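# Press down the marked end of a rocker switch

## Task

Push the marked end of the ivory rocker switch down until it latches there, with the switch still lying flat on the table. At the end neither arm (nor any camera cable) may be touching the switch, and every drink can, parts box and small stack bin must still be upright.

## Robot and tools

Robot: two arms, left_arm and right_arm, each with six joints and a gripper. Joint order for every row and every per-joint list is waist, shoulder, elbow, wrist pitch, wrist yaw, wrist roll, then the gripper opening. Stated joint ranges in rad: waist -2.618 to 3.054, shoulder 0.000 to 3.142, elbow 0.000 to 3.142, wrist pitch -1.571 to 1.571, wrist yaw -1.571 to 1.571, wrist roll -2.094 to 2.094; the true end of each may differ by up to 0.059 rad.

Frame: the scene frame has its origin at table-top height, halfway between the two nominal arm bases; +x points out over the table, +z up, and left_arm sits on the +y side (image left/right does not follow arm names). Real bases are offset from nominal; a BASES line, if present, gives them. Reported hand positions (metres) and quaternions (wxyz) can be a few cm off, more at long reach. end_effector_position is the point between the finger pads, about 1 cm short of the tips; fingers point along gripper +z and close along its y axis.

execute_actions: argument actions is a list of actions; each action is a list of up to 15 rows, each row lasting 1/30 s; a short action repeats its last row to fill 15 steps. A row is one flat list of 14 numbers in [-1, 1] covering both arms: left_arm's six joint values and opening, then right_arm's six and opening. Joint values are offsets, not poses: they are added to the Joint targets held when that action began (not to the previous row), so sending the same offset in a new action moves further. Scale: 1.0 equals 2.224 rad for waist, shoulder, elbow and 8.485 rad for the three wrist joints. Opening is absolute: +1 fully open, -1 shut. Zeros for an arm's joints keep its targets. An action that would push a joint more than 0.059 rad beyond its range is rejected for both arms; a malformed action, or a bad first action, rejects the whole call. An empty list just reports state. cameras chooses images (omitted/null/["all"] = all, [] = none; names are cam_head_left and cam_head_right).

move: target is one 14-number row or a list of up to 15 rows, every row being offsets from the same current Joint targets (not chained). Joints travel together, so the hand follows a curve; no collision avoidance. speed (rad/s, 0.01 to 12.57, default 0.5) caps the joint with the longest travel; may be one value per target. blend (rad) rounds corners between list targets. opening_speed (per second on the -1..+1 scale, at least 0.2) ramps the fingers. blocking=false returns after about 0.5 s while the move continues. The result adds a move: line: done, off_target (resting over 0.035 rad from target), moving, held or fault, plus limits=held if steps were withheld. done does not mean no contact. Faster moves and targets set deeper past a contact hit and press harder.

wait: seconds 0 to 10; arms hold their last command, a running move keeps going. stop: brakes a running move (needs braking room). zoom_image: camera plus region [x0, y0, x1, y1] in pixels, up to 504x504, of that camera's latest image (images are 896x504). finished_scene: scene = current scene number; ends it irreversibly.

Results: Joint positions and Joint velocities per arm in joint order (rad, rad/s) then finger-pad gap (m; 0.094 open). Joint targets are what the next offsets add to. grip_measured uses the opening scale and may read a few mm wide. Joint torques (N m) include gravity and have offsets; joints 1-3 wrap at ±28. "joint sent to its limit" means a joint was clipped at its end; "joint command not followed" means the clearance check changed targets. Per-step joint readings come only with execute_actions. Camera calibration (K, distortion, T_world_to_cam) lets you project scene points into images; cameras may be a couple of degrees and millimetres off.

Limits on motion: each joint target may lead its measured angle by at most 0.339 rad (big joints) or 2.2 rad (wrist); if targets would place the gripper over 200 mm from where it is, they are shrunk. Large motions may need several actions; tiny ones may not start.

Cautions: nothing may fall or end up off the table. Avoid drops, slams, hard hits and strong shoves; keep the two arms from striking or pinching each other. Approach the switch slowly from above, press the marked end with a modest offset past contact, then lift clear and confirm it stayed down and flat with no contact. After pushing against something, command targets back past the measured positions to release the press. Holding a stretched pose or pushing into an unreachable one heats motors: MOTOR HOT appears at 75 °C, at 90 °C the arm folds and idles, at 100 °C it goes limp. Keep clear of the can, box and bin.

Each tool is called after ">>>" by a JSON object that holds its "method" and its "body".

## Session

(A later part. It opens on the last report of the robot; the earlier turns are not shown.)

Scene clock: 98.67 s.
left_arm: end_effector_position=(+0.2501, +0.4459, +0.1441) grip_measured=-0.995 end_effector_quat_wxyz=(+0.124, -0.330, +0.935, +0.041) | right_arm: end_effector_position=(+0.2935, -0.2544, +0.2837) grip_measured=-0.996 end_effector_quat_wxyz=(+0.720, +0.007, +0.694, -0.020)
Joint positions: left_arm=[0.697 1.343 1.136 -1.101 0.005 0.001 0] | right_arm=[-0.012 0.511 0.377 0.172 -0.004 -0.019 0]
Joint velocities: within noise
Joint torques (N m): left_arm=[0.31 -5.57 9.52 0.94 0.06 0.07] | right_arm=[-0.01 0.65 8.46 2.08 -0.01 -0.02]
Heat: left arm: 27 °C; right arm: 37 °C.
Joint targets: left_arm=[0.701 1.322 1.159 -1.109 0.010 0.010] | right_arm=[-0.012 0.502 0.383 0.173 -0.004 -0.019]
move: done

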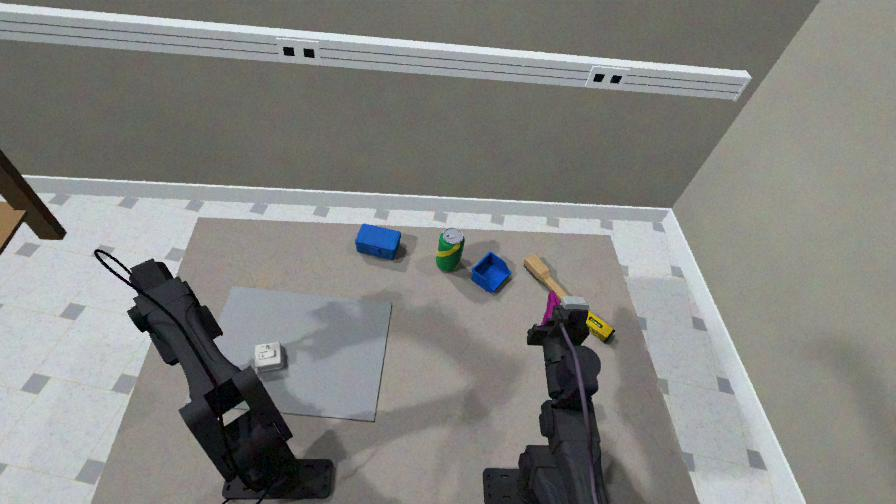

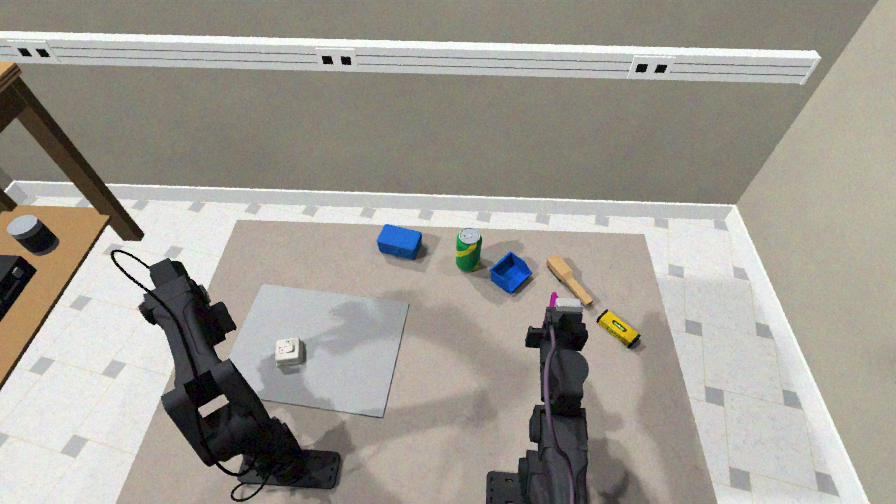

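>>> {"method": "move", "body": {"target": [-0.5703, 0.0443, -0.1258, 0.0093, -0.0012, -0.0012, -1, 0, 0, 0, 0, 0, 0, -1], "speed": 0.7}}

>>> {"method": "zoom_image", "body": {"camera": "cam_head_right", "region": [330, 310, 430, 410]}}

>>> {"method": "zoom_image", "body": {"camera": "cam_head_left", "region": [310, 310, 410, 410]}}

Scene clock: 119.07 s.
left_arm: end_effector_position=(+0.2187, +0.1515, +0.0599) grip_measured=-0.995 end_effector_quat_wxyz=(+0.000, +0.287, +0.958, -0.002) | right_arm: end_effector_position=(+0.2935, -0.2544, +0.2837) grip_measured=-0.996 end_effector_quat_wxyz=(+0.720, +0.007, +0.694, -0.020)
Joint positions: left_arm=[-0.563 1.41 0.885 -1.045 0.004 0.001 0] | right_arm=[-0.012 0.511 0.377 0.172 -0.004 -0.019 0]
Joint velocities: within noise
Joint torques (N m): left_arm=[-0.4 -3.14 6.01 0.68 -0.02 -0.05] | right_arm=[-0.01 0.65 8.47 2.08 -0.01 -0.02]
Heat: left arm: 28 °C; right arm: 38 °C.
Joint targets: left_arm=[-0.568 1.421 0.879 -1.030 0.000 0.000] | right_arm=[-0.012 0.502 0.383 0.173 -0.004 -0.019]
move: done

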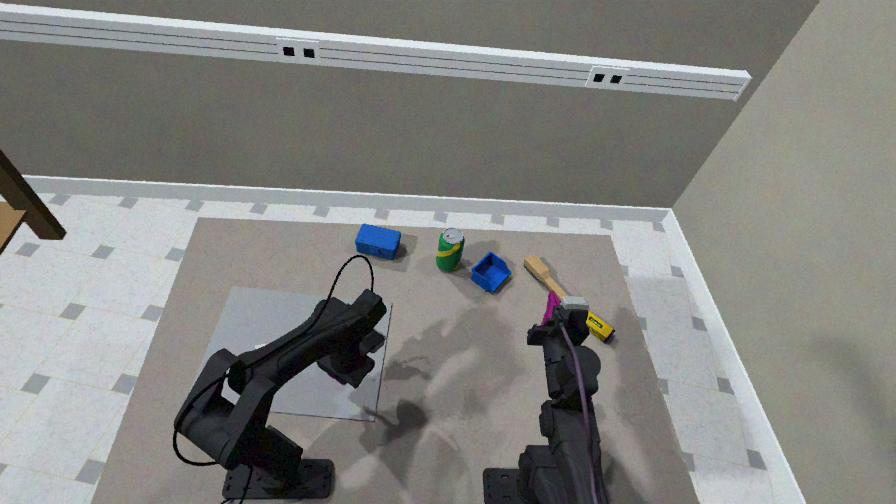

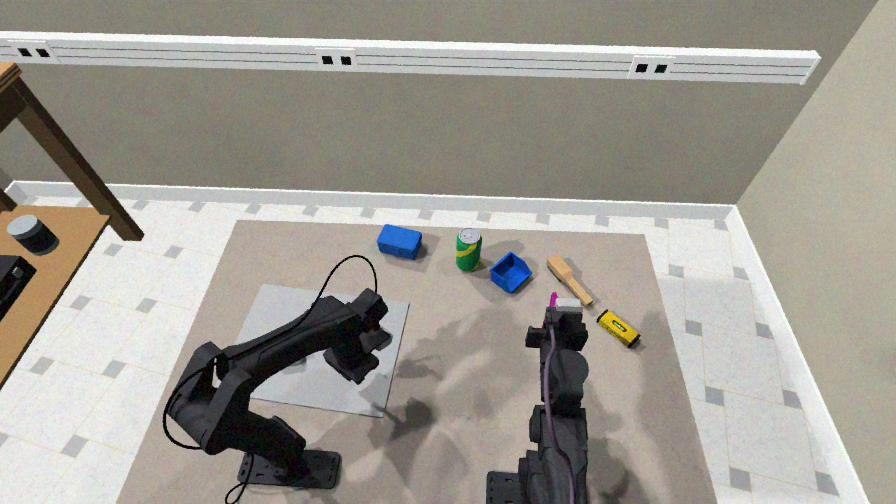

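Scaled by 5.040 from the camera's 896x504 image, which has a finer 1280x720 frame.

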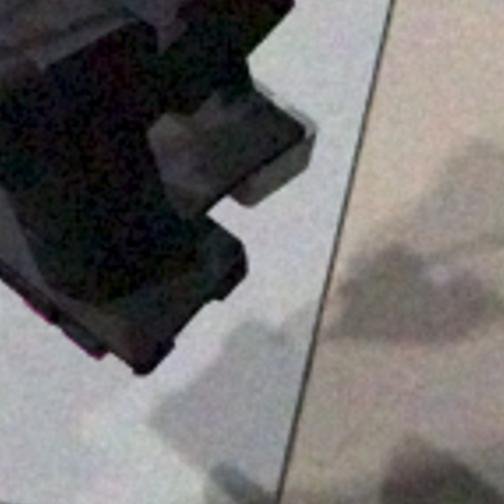

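Scaled by 5.040 from the camera's 896x504 image, which has a finer 1280x720 frame.

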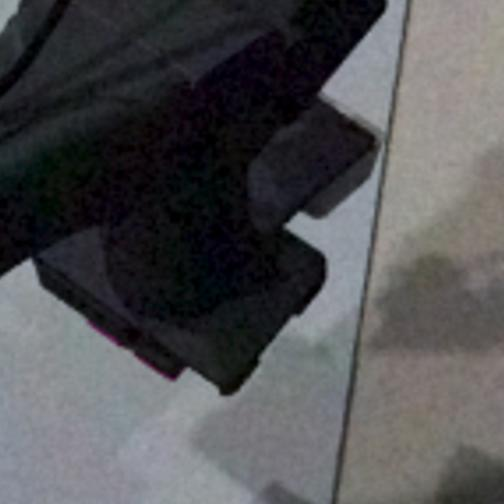

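>>> {"method": "move", "body": {"target": [0, 0.1925, 0.1558, -0.0420, 0, 0, -1, 0, 0, 0, 0, 0, 0, -1], "speed": 0.5}}

>>> {"method": "zoom_image", "body": {"camera": "cam_head_right", "region": [330, 310, 430, 410]}}

>>> {"method": "zoom_image", "body": {"camera": "cam_head_left", "region": [310, 310, 410, 410]}}

Scene clock: 126.13 s.
left_arm: end_effector_position=(+0.2165, +0.1529, +0.0523) grip_measured=-0.995 end_effector_quat_wxyz=(-0.206, +0.280, +0.936, +0.059) | right_arm: end_effector_position=(+0.2935, -0.2544, +0.2837) grip_measured=-0.996 end_effector_quat_wxyz=(+0.720, +0.007, +0.694, -0.020)
Joint positions: left_arm=[-0.563 1.833 1.203 -1.374 0.004 0.001 0] | right_arm=[-0.012 0.511 0.377 0.172 -0.004 -0.019 0]
Joint velocities: within noise
Joint torques (N m): left_arm=[-0.46 -5.68 7.83 -0.41 -0.02 -0.02] | right_arm=[-0.01 0.65 8.47 2.08 -0.01 -0.02]
Heat: left arm: 28 °C; right arm: 38 °C.
Joint targets: left_arm=[-0.568 1.849 1.226 -1.386 0.000 0.000] | right_arm=[-0.012 0.502 0.383 0.173 -0.004 -0.019]
move: done

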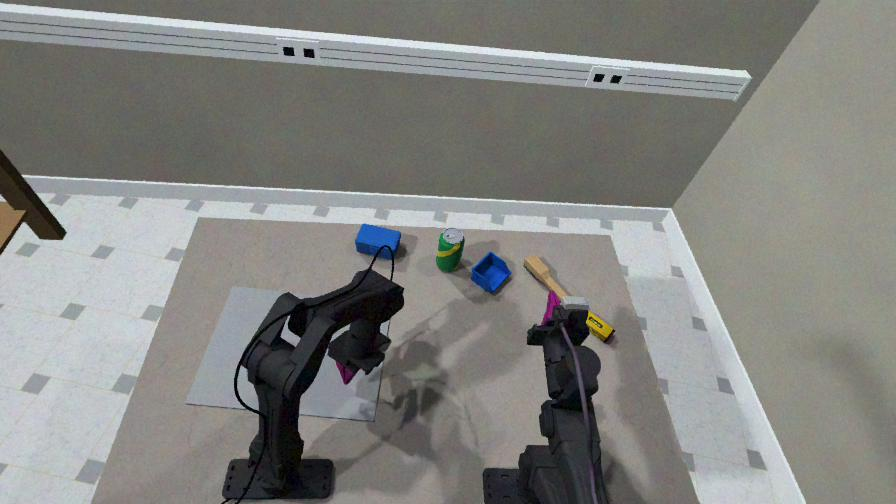

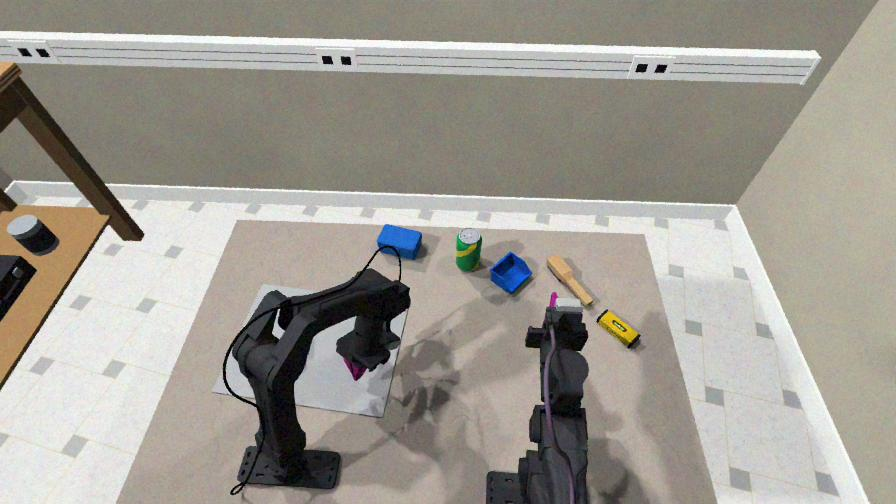

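Scaled by 5.040 from the camera's 896x504 image, which has a finer 1280x720 frame.

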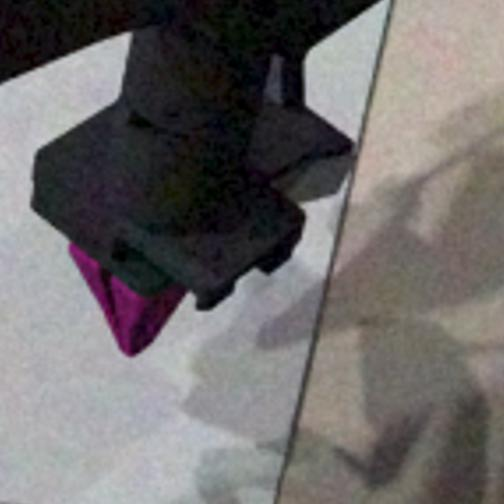

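Scaled by 5.040 from the camera's 896x504 image, which has a finer 1280x720 frame.

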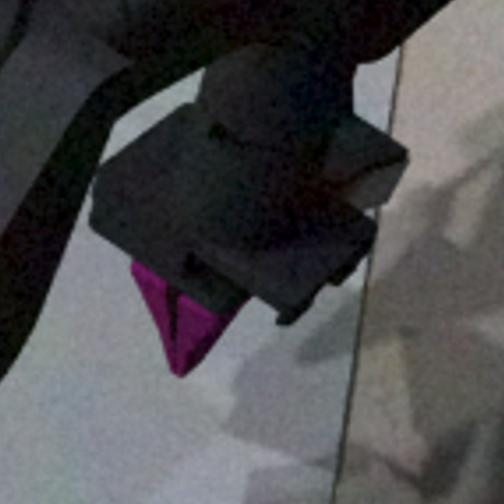

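>>> {"method": "move", "body": {"target": [0.2614, 0.1308, 0.2095, -0.0087, 0, 0, -1, 0, 0, 0, 0, 0, 0, -1], "speed": 0.5}}

>>> {"method": "zoom_image", "body": {"camera": "cam_head_right", "region": [280, 270, 380, 370]}}

>>> {"method": "zoom_image", "body": {"camera": "cam_head_left", "region": [260, 270, 360, 370]}}

Scene clock: 133.87 s.
left_arm: end_effector_position=(+0.3587, +0.2733, +0.0571) grip_measured=-0.995 end_effector_quat_wxyz=(-0.162, -0.001, +0.987, -0.001) | right_arm: end_effector_position=(+0.2935, -0.2544, +0.2837) grip_measured=-0.996 end_effector_quat_wxyz=(+0.720, +0.007, +0.694, -0.020)
Joint positions: left_arm=[0.02 2.115 1.667 -1.448 0.002 0.001 0] | right_arm=[-0.012 0.511 0.377 0.172 -0.004 -0.019 0]
Joint velocities: within noise
Joint torques (N m): left_arm=[-0.47 -7.69 8.35 -0.21 0.01 -0.01] | right_arm=[-0.01 0.65 8.47 2.08 -0.01 -0.02]
Heat: left arm: 28 °C; right arm: 38 °C.
Joint targets: left_arm=[0.014 2.140 1.692 -1.460 0.000 0.000] | right_arm=[-0.012 0.502 0.383 0.173 -0.004 -0.019]
move: done

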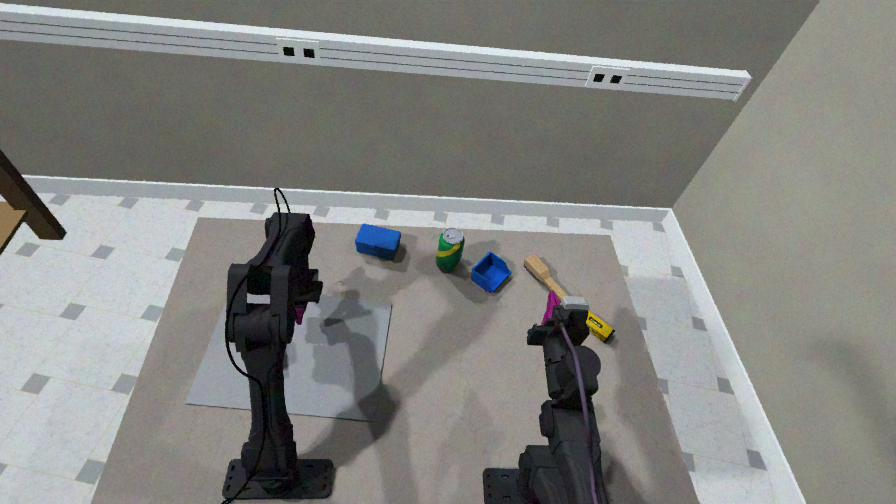

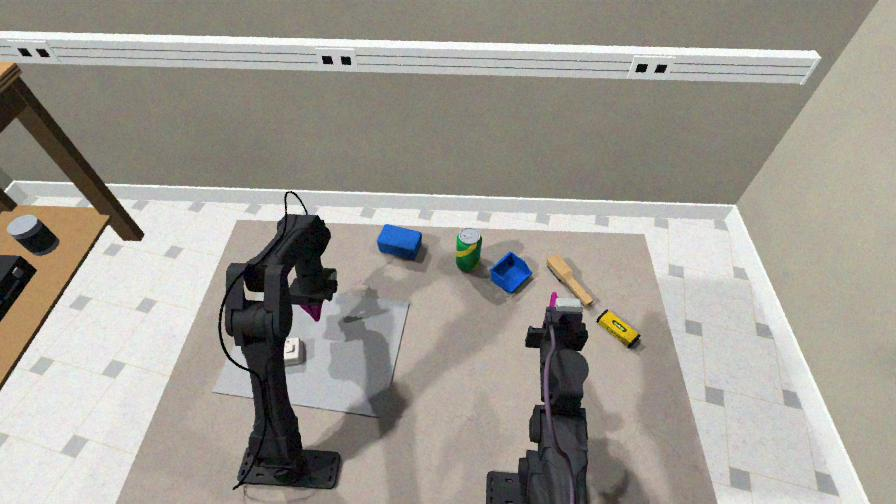

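Scaled by 5.040 from the camera's 896x504 image, which has a finer 1280x720 frame.

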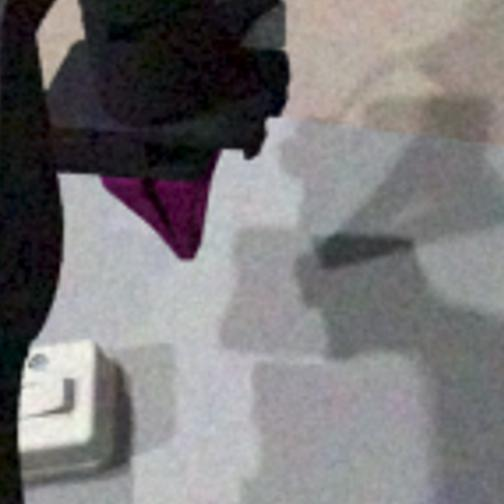

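Scaled by 5.040 from the camera's 896x504 image, which has a finer 1280x720 frame.

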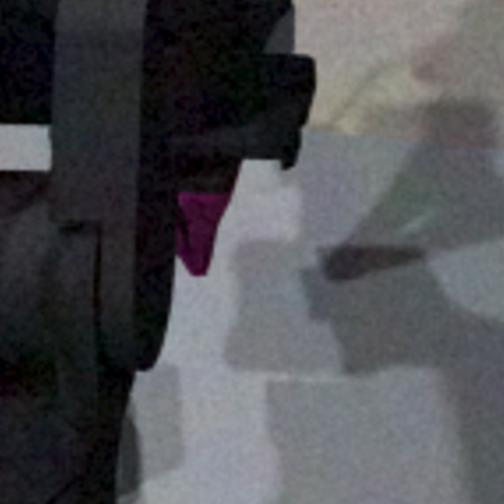

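>>> {"method": "move", "body": {"target": [0.3085, -0.7374, -0.6034, 0.1956, 0, 0, -1, 0.2792, 0.7873, 0.6704, -0.2006, 0.0005, 0.0022, -1], "speed": 0.7}}

>>> {"method": "zoom_image", "body": {"camera": "cam_head_right", "region": [420, 290, 520, 390]}}

>>> {"method": "zoom_image", "body": {"camera": "cam_head_left", "region": [400, 290, 500, 390]}}

Scene clock: 179.20 s.
left_arm: end_effector_position=(+0.2602, +0.4540, +0.2754) grip_measured=-0.995 end_effector_quat_wxyz=(+0.675, -0.231, +0.659, +0.237) | right_arm: end_effector_position=(+0.2953, -0.0509, +0.0536) grip_measured=-0.996 end_effector_quat_wxyz=(-0.163, -0.285, +0.943, -0.046)
Joint positions: left_arm=[0.695 0.513 0.358 0.179 0.002 0.001 0] | right_arm=[0.611 2.236 1.842 -1.517 -0.004 -0.007 0]
Joint velocities: within noise
Joint torques (N m): left_arm=[0.47 -0.05 7.61 2.41 0.01 -0.06] | right_arm=[-0.25 -8.79 8.57 -0.46 0.04 0.04]
Heat: left arm: 28 °C; right arm: 38 °C.
Joint targets: left_arm=[0.700 0.500 0.349 0.200 0.000 0.000] | right_arm=[0.609 2.254 1.875 -1.529 0.000 0.000]
move: done

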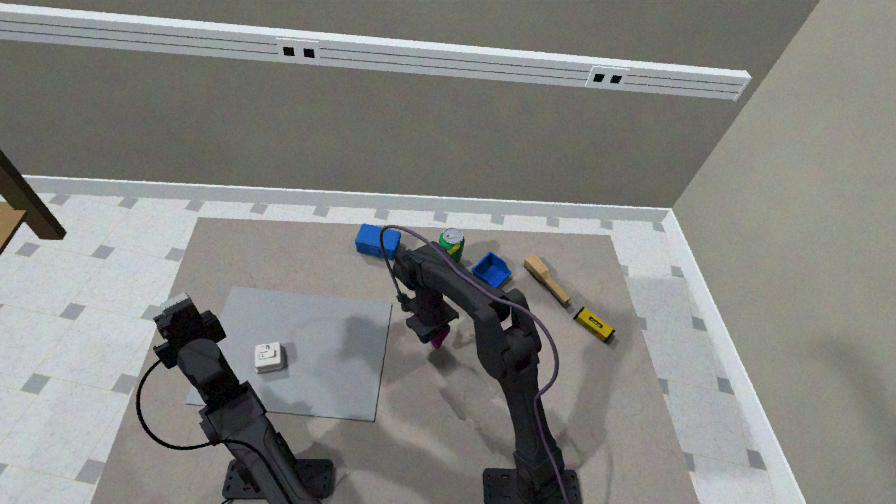

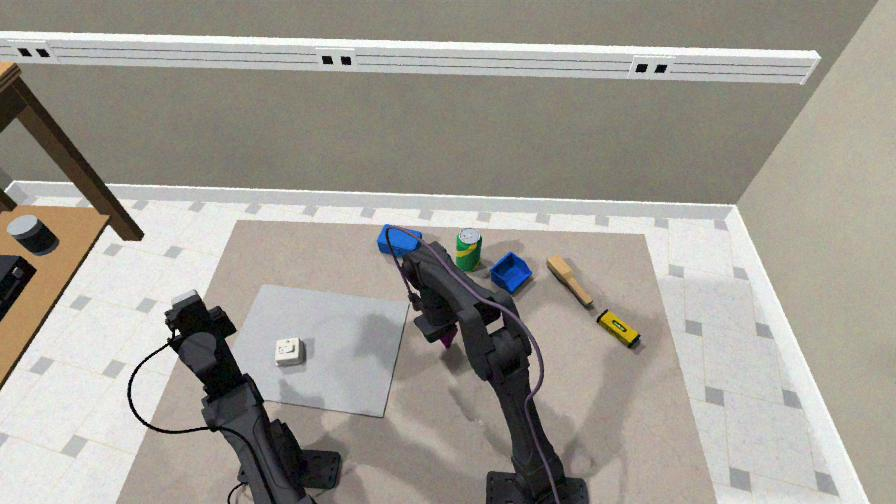

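Scaled by 5.040 from the camera's 896x504 image, which has a finer 1280x720 frame.

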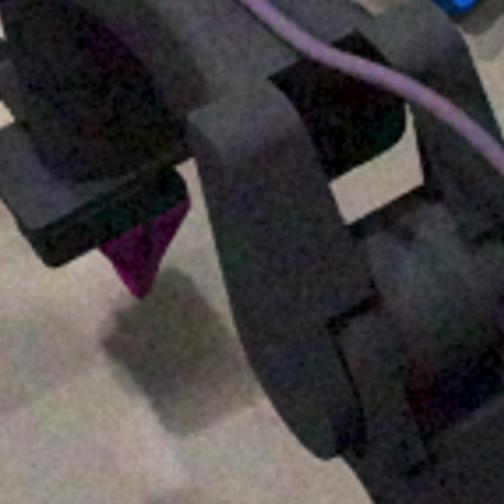

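Scaled by 5.040 from the camera's 896x504 image, which has a finer 1280x720 frame.

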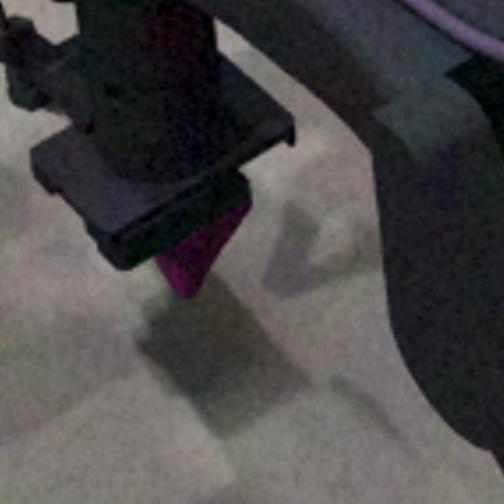

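>>> {"method": "move", "body": {"target": [0, 0, 0, 0, 0, 0, -1, -0.2714, 0.0054, 0.0090, -0.0012, 0, 0, -1], "speed": 0.4}}

>>> {"method": "zoom_image", "body": {"camera": "cam_head_right", "region": [500, 270, 600, 370]}}

>>> {"method": "zoom_image", "body": {"camera": "cam_head_left", "region": [490, 270, 590, 370]}}

Scene clock: 185.23 s.
left_arm: end_effector_position=(+0.2602, +0.4540, +0.2757) grip_measured=-0.995 end_effector_quat_wxyz=(+0.675, -0.231, +0.659, +0.238) | right_arm: end_effector_position=(+0.3563, -0.2529, +0.0576) grip_measured=-0.996 end_effector_quat_wxyz=(-0.165, +0.012, +0.986, +0.004)
Joint positions: left_arm=[0.695 0.513 0.358 0.18 0.002 0.001 0] | right_arm=[0 2.236 1.861 -1.528 -0.003 -0.006 0]
Joint velocities: within noise
Joint torques (N m): left_arm=[0.47 -0.02 7.64 2.41 -0.02 -0.03] | right_arm=[0.5 -7.97 8.65 -0.44 0.03 0.03]
Heat: left arm: 28 °C; right arm: 37 °C.
Joint targets: left_arm=[0.700 0.500 0.349 0.200 0.000 0.000] | right_arm=[0.005 2.266 1.894 -1.539 0.000 0.000]
move: done

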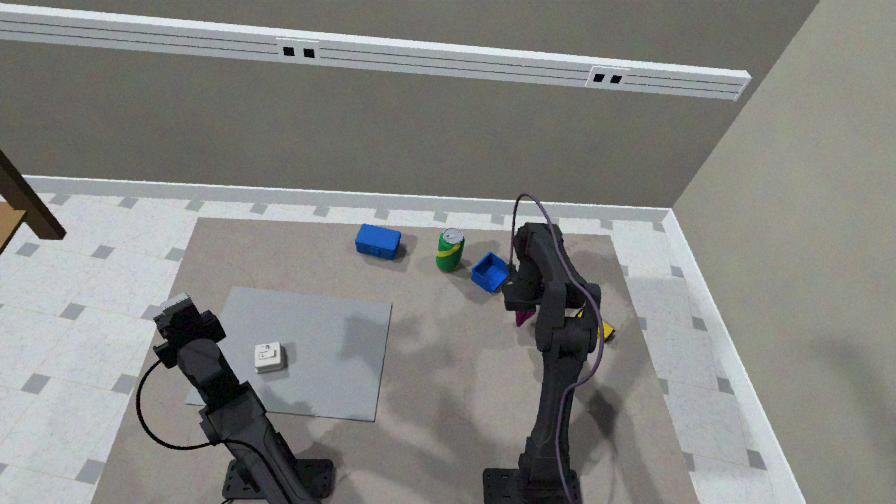

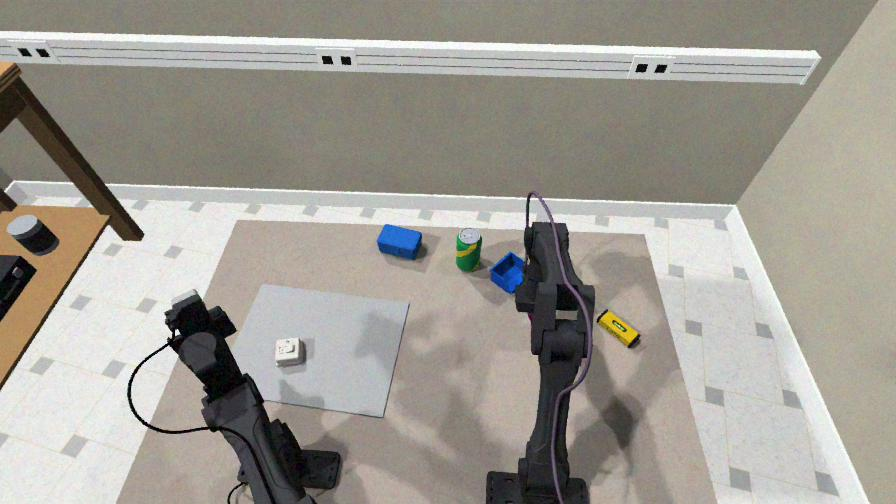

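Scaled by 5.040 from the camera's 896x504 image, which has a finer 1280x720 frame.

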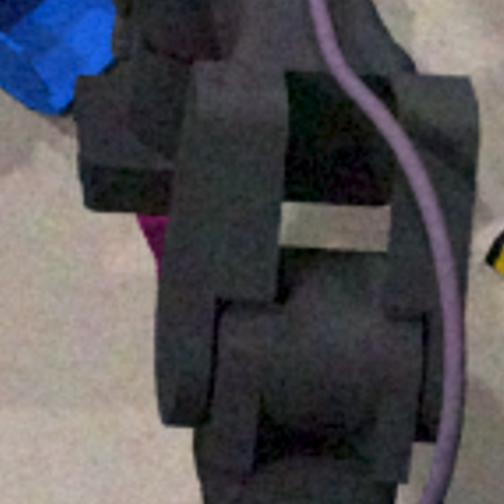

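Scaled by 5.040 from the camera's 896x504 image, which has a finer 1280x720 frame.

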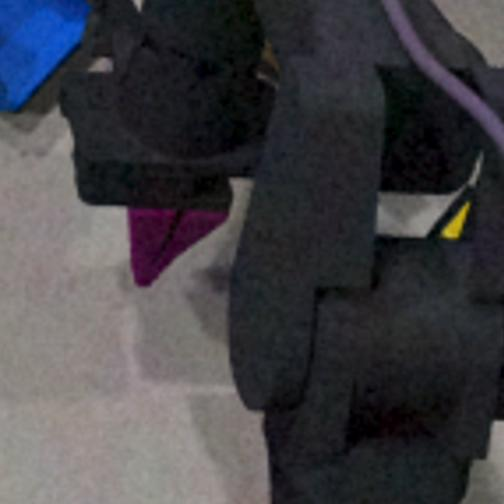

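>>> {"method": "move", "body": {"target": [[-0.2239, 0.4659, 0.3653, -0.16454, 0, 0, -1, 0, 0, 0, 0, 0, 0, -1], [-0.2239, 0.4886, 0.3003, -0.14155, 0, 0, -1, 0, 0, 0, 0, 0, 0, -1], [-0.2239, 0.5154, 0.2547, -0.12257, 0, 0, -1, 0, 0, 0, 0, 0, 0, -1]], "speed": [1.0, 0.5, 0.2], "blend": [0.1, 0.03, 0]}}

>>> {"method": "zoom_image", "body": {"camera": "cam_head_right", "region": [240, 290, 330, 380]}}

Scene clock: 201.13 s.
left_arm: end_effector_position=(+0.2902, +0.3216, +0.0353) grip_measured=-0.995 end_effector_quat_wxyz=(-0.001, -0.094, +0.996, -0.001) | right_arm: end_effector_position=(+0.3561, -0.2525, +0.0577) grip_measured=-0.996 end_effector_quat_wxyz=(-0.165, +0.012, +0.986, +0.004)
Joint positions: left_arm=[0.208 1.604 0.961 -0.93 0.002 0.001 0] | right_arm=[0.001 2.236 1.861 -1.529 -0.003 -0.006 0]
Joint velocities: within noise
Joint torques (N m): left_arm=[-0.51 -2.21 2.19 1.43 -0.02 -0.02] | right_arm=[0.36 -7.97 8.65 -0.47 0.03 0.04]
Heat: left arm: 29 °C; right arm: 35 °C.
Joint targets: left_arm=[0.202 1.646 0.916 -0.840 0.000 0.000] | right_arm=[0.005 2.266 1.894 -1.539 0.000 0.000]
move: off_target (left_arm); blend cut to 0.0975 rad at target 1; left_arm: the wrist pitch is farthest, 0.090 rad from its target

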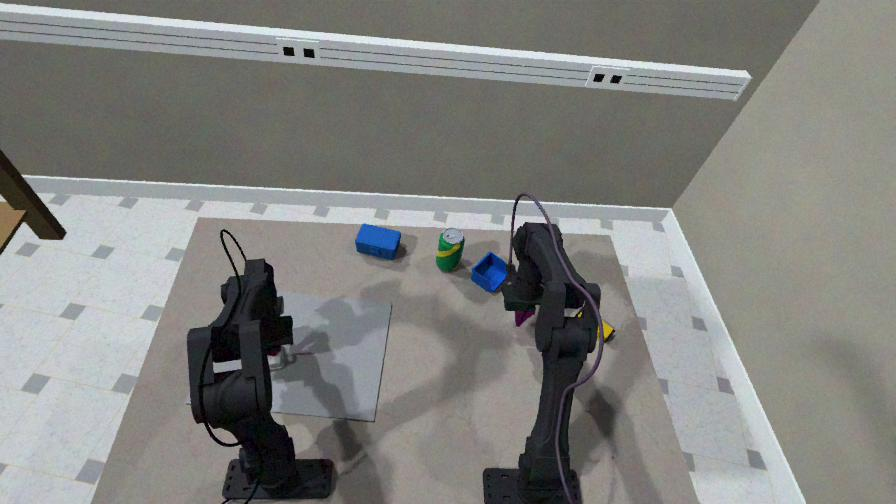

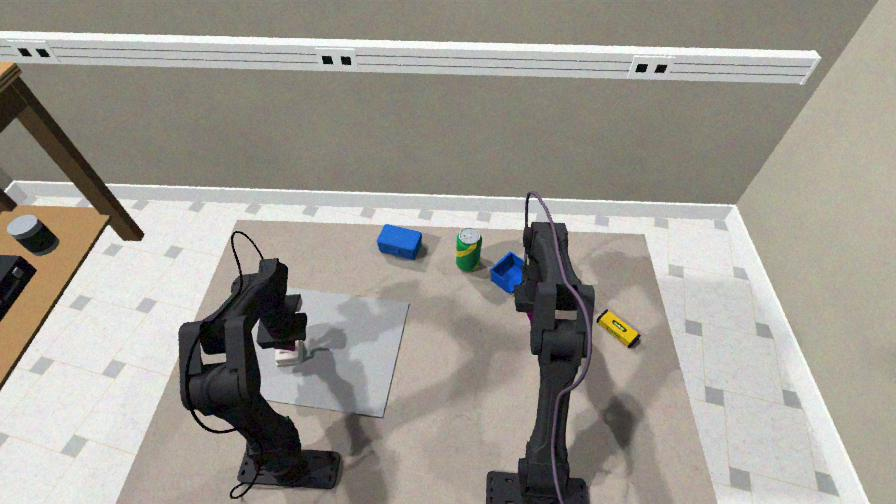

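Scaled by 5.600 from the camera's 896x504 image, which has a finer 1280x720 frame.

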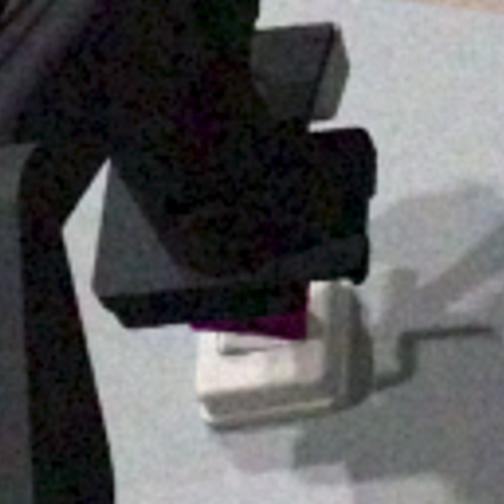

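>>> {"method": "move", "body": {"target": [[0, -0.0495, 0.1106, -0.0420, 0, 0, -1, 0, 0, 0, 0, 0, 0, -1], [0.2239, -0.25, 0, 0, 0, 0, -1, 0, 0, 0, 0, 0, 0, -1]], "speed": [0.6, 1.0], "blend": [0.1, 0]}}

>>> {"method": "zoom_image", "body": {"camera": "cam_head_right", "region": [250, 320, 330, 390]}}

>>> {"method": "zoom_image", "body": {"camera": "cam_head_left", "region": [230, 320, 310, 390]}}

Scene clock: 204.53 s.
left_arm: end_effector_position=(+0.2516, +0.4473, +0.1550) grip_measured=-0.995 end_effector_quat_wxyz=(+0.248, -0.320, +0.910, +0.087) | right_arm: end_effector_position=(+0.3560, -0.2525, +0.0577) grip_measured=-0.996 end_effector_quat_wxyz=(-0.166, +0.012, +0.986, +0.004)
Joint positions: left_arm=[0.695 1.105 0.924 -0.859 0 0.001 0] | right_arm=[0.001 2.236 1.861 -1.529 -0.003 -0.006 0]
Joint velocities: within noise
Joint torques (N m): left_arm=[0.44 -3.54 6.94 1.64 -0.01 -0.03] | right_arm=[0.38 -7.97 8.65 -0.47 0.03 0.03]
Heat: left arm: 29 °C; right arm: 35 °C.
Joint targets: left_arm=[0.700 1.090 0.916 -0.840 0.000 0.000] | right_arm=[0.005 2.266 1.894 -1.539 0.000 0.000]
move: done

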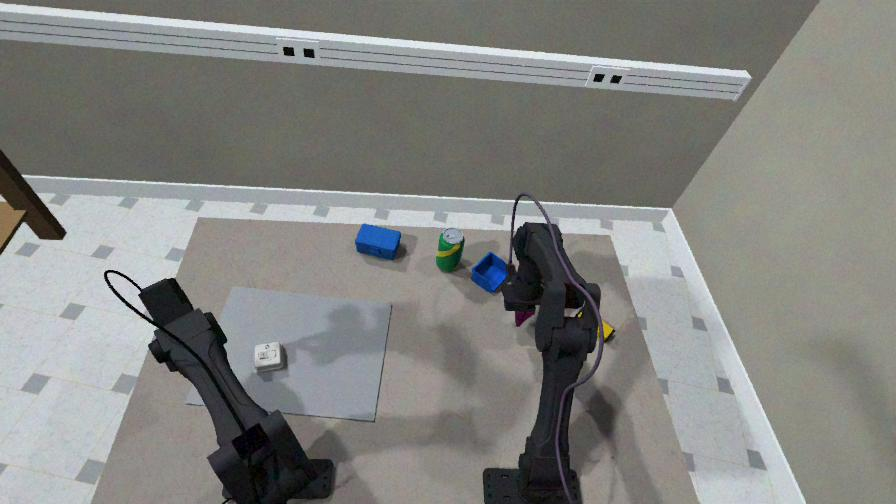

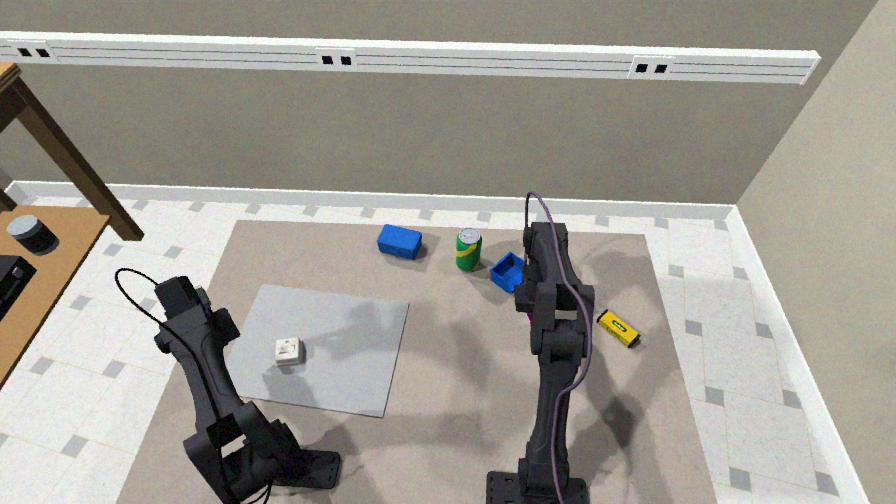

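Scaled by 6.300 from the camera's 896x504 image, which has a finer 1280x720 frame.

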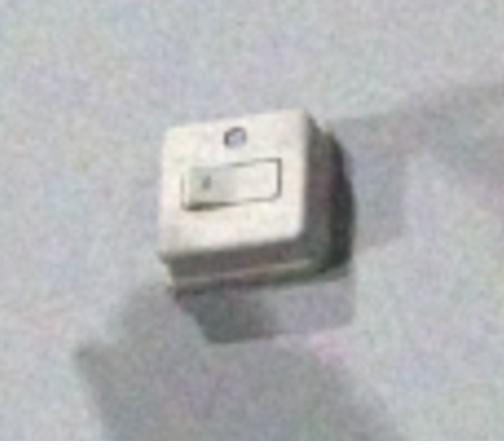

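Scaled by 6.300 from the camera's 896x504 image, which has a finer 1280x720 frame.

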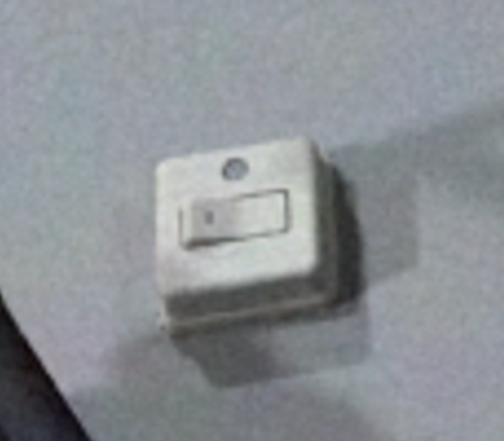

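>>> {"method": "move", "body": {"target": [[-0.1574, -0.018, -0.1196, 0.0636, 0, 0, 1, 0, -0.5692, -0.4469, 0.12245, 0, 0, 1], [-0.308, 0.2032, -0.2536, 0.20683, -0.01674, -0.0053, 1, -0.0076, -0.321, -0.6794, 0.28427, -0.0005, -0.0022, 1]], "speed": 1.2, "blend": [0.2, 0]}}

Scene clock: 228.13 s.
left_arm: end_effector_position=(+0.4319, +0.2968, +0.1121) grip_measured=+0.999 end_effector_quat_wxyz=(+0.602, -0.054, +0.796, +0.042) | right_arm: end_effector_position=(+0.4104, -0.2572, +0.1114) grip_measured=+0.997 end_effector_quat_wxyz=(+0.594, +0.007, +0.804, -0.015)
Joint positions: left_arm=[0.021 1.529 0.358 0.894 -0.128 -0.035 0.094] | right_arm=[-0.007 1.54 0.398 0.843 -0.003 -0.017 0.094]
Joint velocities: within noise
Joint torques (N m): left_arm=[-0.51 -3.54 5.48 2.42 -0.18 -0.12] | right_arm=[-0.49 -3.62 4.68 2.47 -0.02 -0.04]
Heat: left arm: 30 °C; right arm: 35 °C.
Joint targets: left_arm=[0.015 1.542 0.352 0.915 -0.142 -0.045] | right_arm=[-0.012 1.551 0.383 0.873 -0.004 -0.019]
move: done

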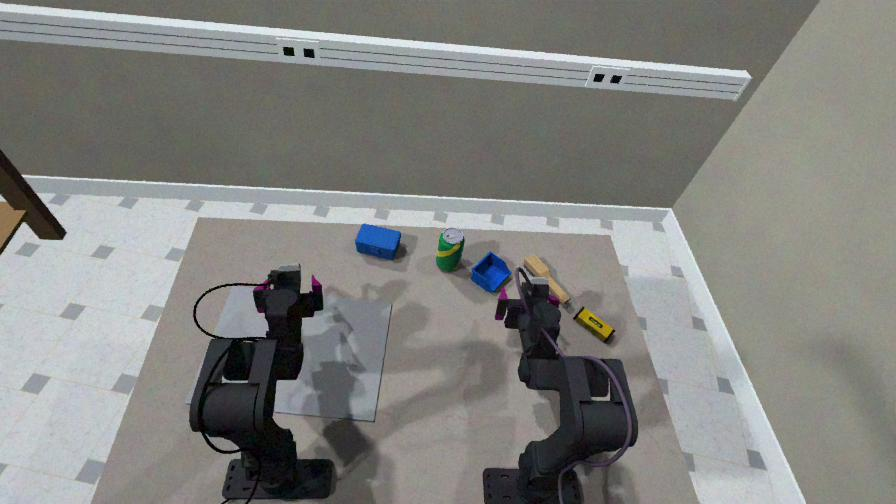

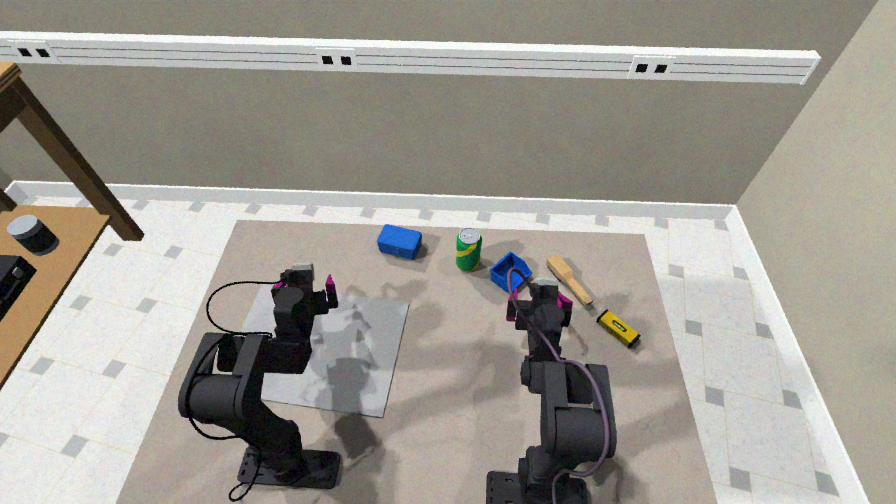

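>>> {"method": "move", "body": {"target": [[0.0674, -0.2023, 0.045, -0.0354, 0, 0, -1, -0.0674, -0.2023, 0.045, -0.0354, 0, 0, -1], [0.308, -0.1987, 0.2698, -0.2198, 0.01674, 0.0053, -1, -0.3094, -0.2028, 0.2549, -0.21485, 0.0005, 0.0022, -1]], "speed": 1.6, "blend": [0.2, 0]}}

Scene clock: 233.23 s.
left_arm: end_effector_position=(+0.2354, +0.4368, +0.1454) grip_measured=-0.995 end_effector_quat_wxyz=(+0.208, -0.330, +0.918, +0.077) | right_arm: end_effector_position=(+0.1988, -0.4143, +0.1405) grip_measured=-0.996 end_effector_quat_wxyz=(+0.202, +0.343, +0.914, -0.076)
Joint positions: left_arm=[0.695 1.101 0.922 -0.944 -0.01 -0.01 0] | right_arm=[-0.695 1.107 0.911 -0.941 -0.002 -0.006 0]
Joint velocities: within noise
Joint torques (N m): left_arm=[0.46 -2.22 10.54 1.27 0.14 0.08] | right_arm=[-0.44 -2.25 10.59 1.11 0.01 0.04]
Heat: left arm: 31 °C; right arm: 36 °C.
Joint targets: left_arm=[0.700 1.100 0.952 -0.950 0.000 0.000] | right_arm=[-0.700 1.100 0.950 -0.950 0.000 0.000]
move: off_target (right_arm); right_arm: the elbow is farthest, 0.039 rad from its target

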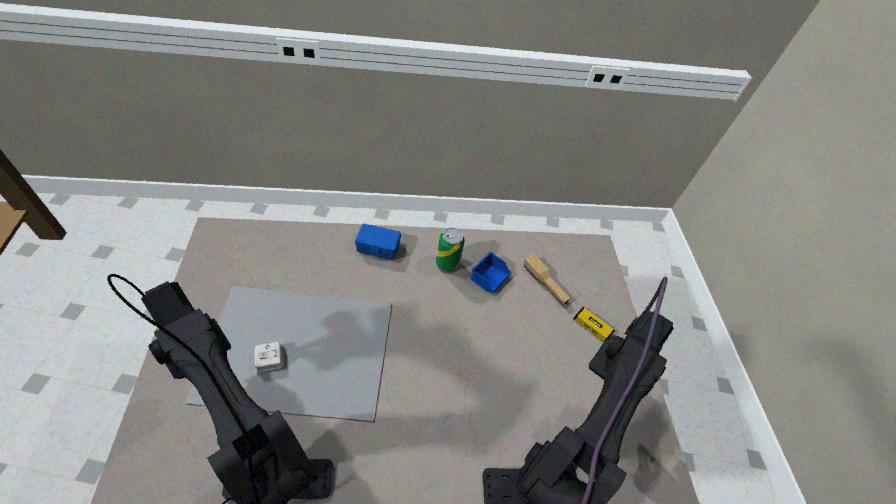

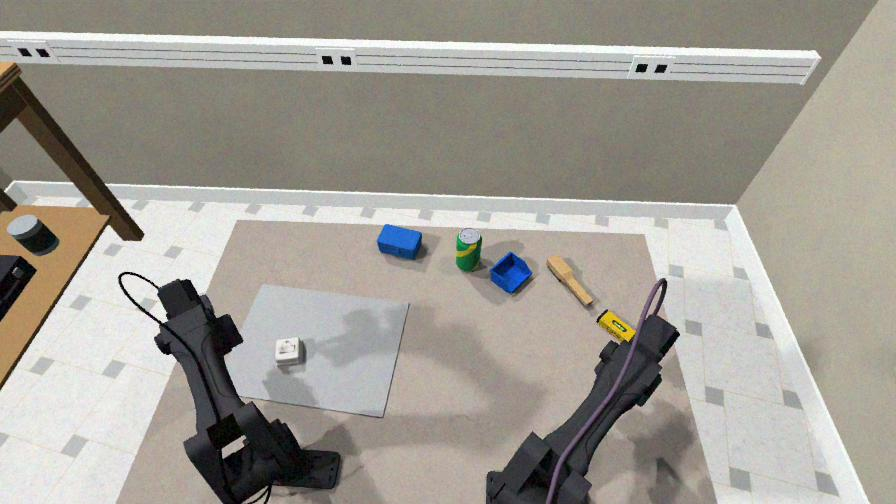

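>>> {"method": "move", "body": {"target": [[-0.1862, 0.2108, 0.0545, -0.0148, 0, 0, -1, 0, 0, 0, 0, 0, 0, -1], [-0.1862, 0.2502, -0.0115, 0.01285, 0, 0, -1, 0, 0, 0, 0, 0, 0, -1], [-0.1862, 0.2108, 0.0545, -0.0148, 0, 0, -1, 0, 0, 0, 0, 0, 0, -1], [0, 0, 0, 0, 0, 0, -1, 0, 0, 0, 0, 0, 0, -1]], "speed": [1.2, 0.25, 0.6, 1.2], "blend": [0.03, 0, 0.1, 0]}}

>>> {"method": "zoom_image", "body": {"camera": "cam_head_right", "region": [250, 320, 330, 390]}}

>>> {"method": "zoom_image", "body": {"camera": "cam_head_left", "region": [230, 320, 310, 390]}}

Scene clock: 239.37 s.
left_arm: end_effector_position=(+0.2383, +0.4370, +0.1544) grip_measured=-0.995 end_effector_quat_wxyz=(+0.212, -0.328, +0.918, +0.074) | right_arm: end_effector_position=(+0.1986, -0.4141, +0.1404) grip_measured=-0.996 end_effector_quat_wxyz=(+0.201, +0.343, +0.914, -0.076)
Joint positions: left_arm=[0.695 1.108 0.959 -0.968 -0.001 -0.008 0] | right_arm=[-0.695 1.107 0.911 -0.942 -0.002 -0.006 0]
Joint velocities: within noise
Joint torques (N m): left_arm=[0.51 -2.81 7.02 1.52 0.03 0.03] | right_arm=[-0.44 -2.25 10.59 1.12 0.02 0.03]
Heat: left arm: 30 °C; right arm: 35 °C.
Joint targets: left_arm=[0.700 1.100 0.952 -0.950 0.000 0.000] | right_arm=[-0.700 1.100 0.950 -0.950 0.000 0.000]
move: off_target (right_arm); right_arm: the elbow is farthest, 0.039 rad from its target

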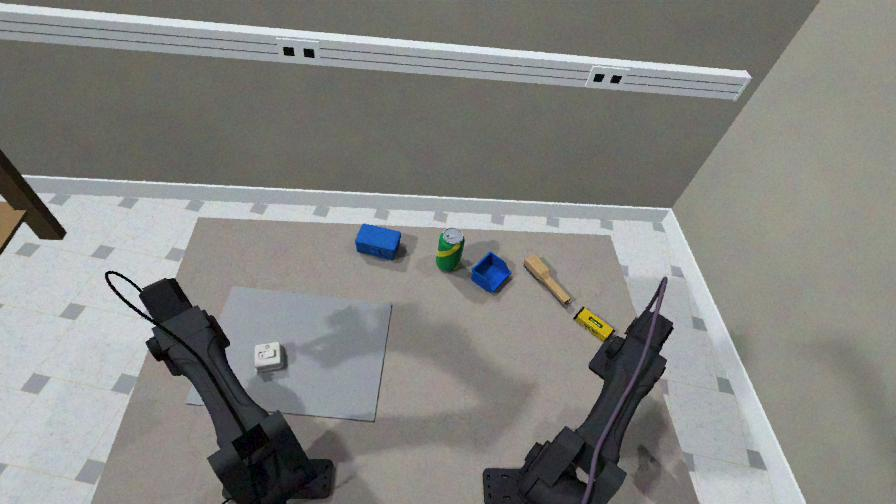

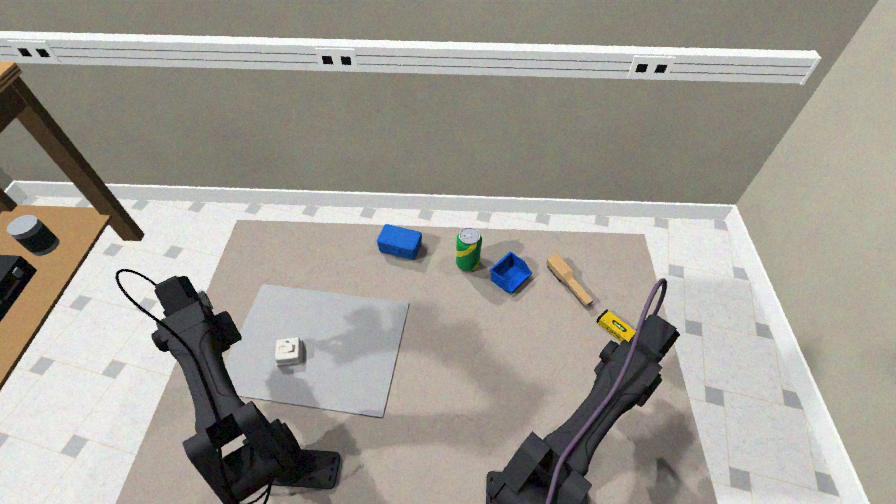

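Scaled by 6.300 from the camera's 896x504 image, which has a finer 1280x720 frame.

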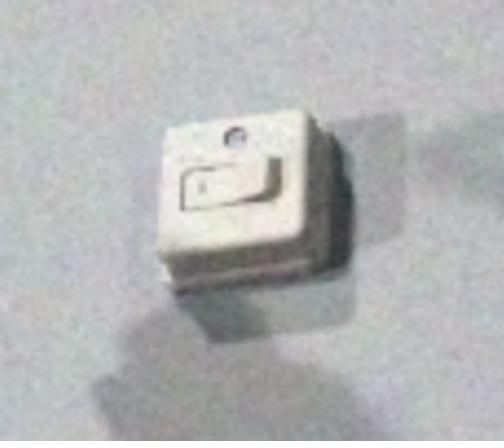

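Scaled by 6.300 from the camera's 896x504 image, which has a finer 1280x720 frame.

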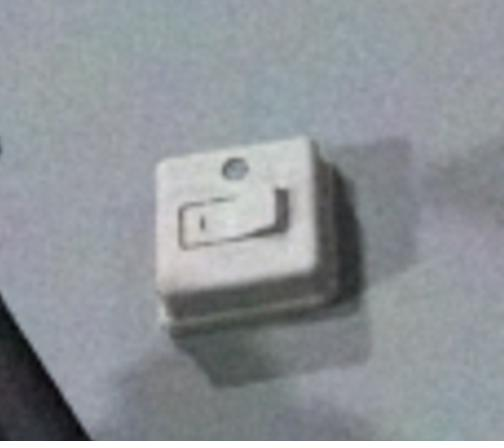

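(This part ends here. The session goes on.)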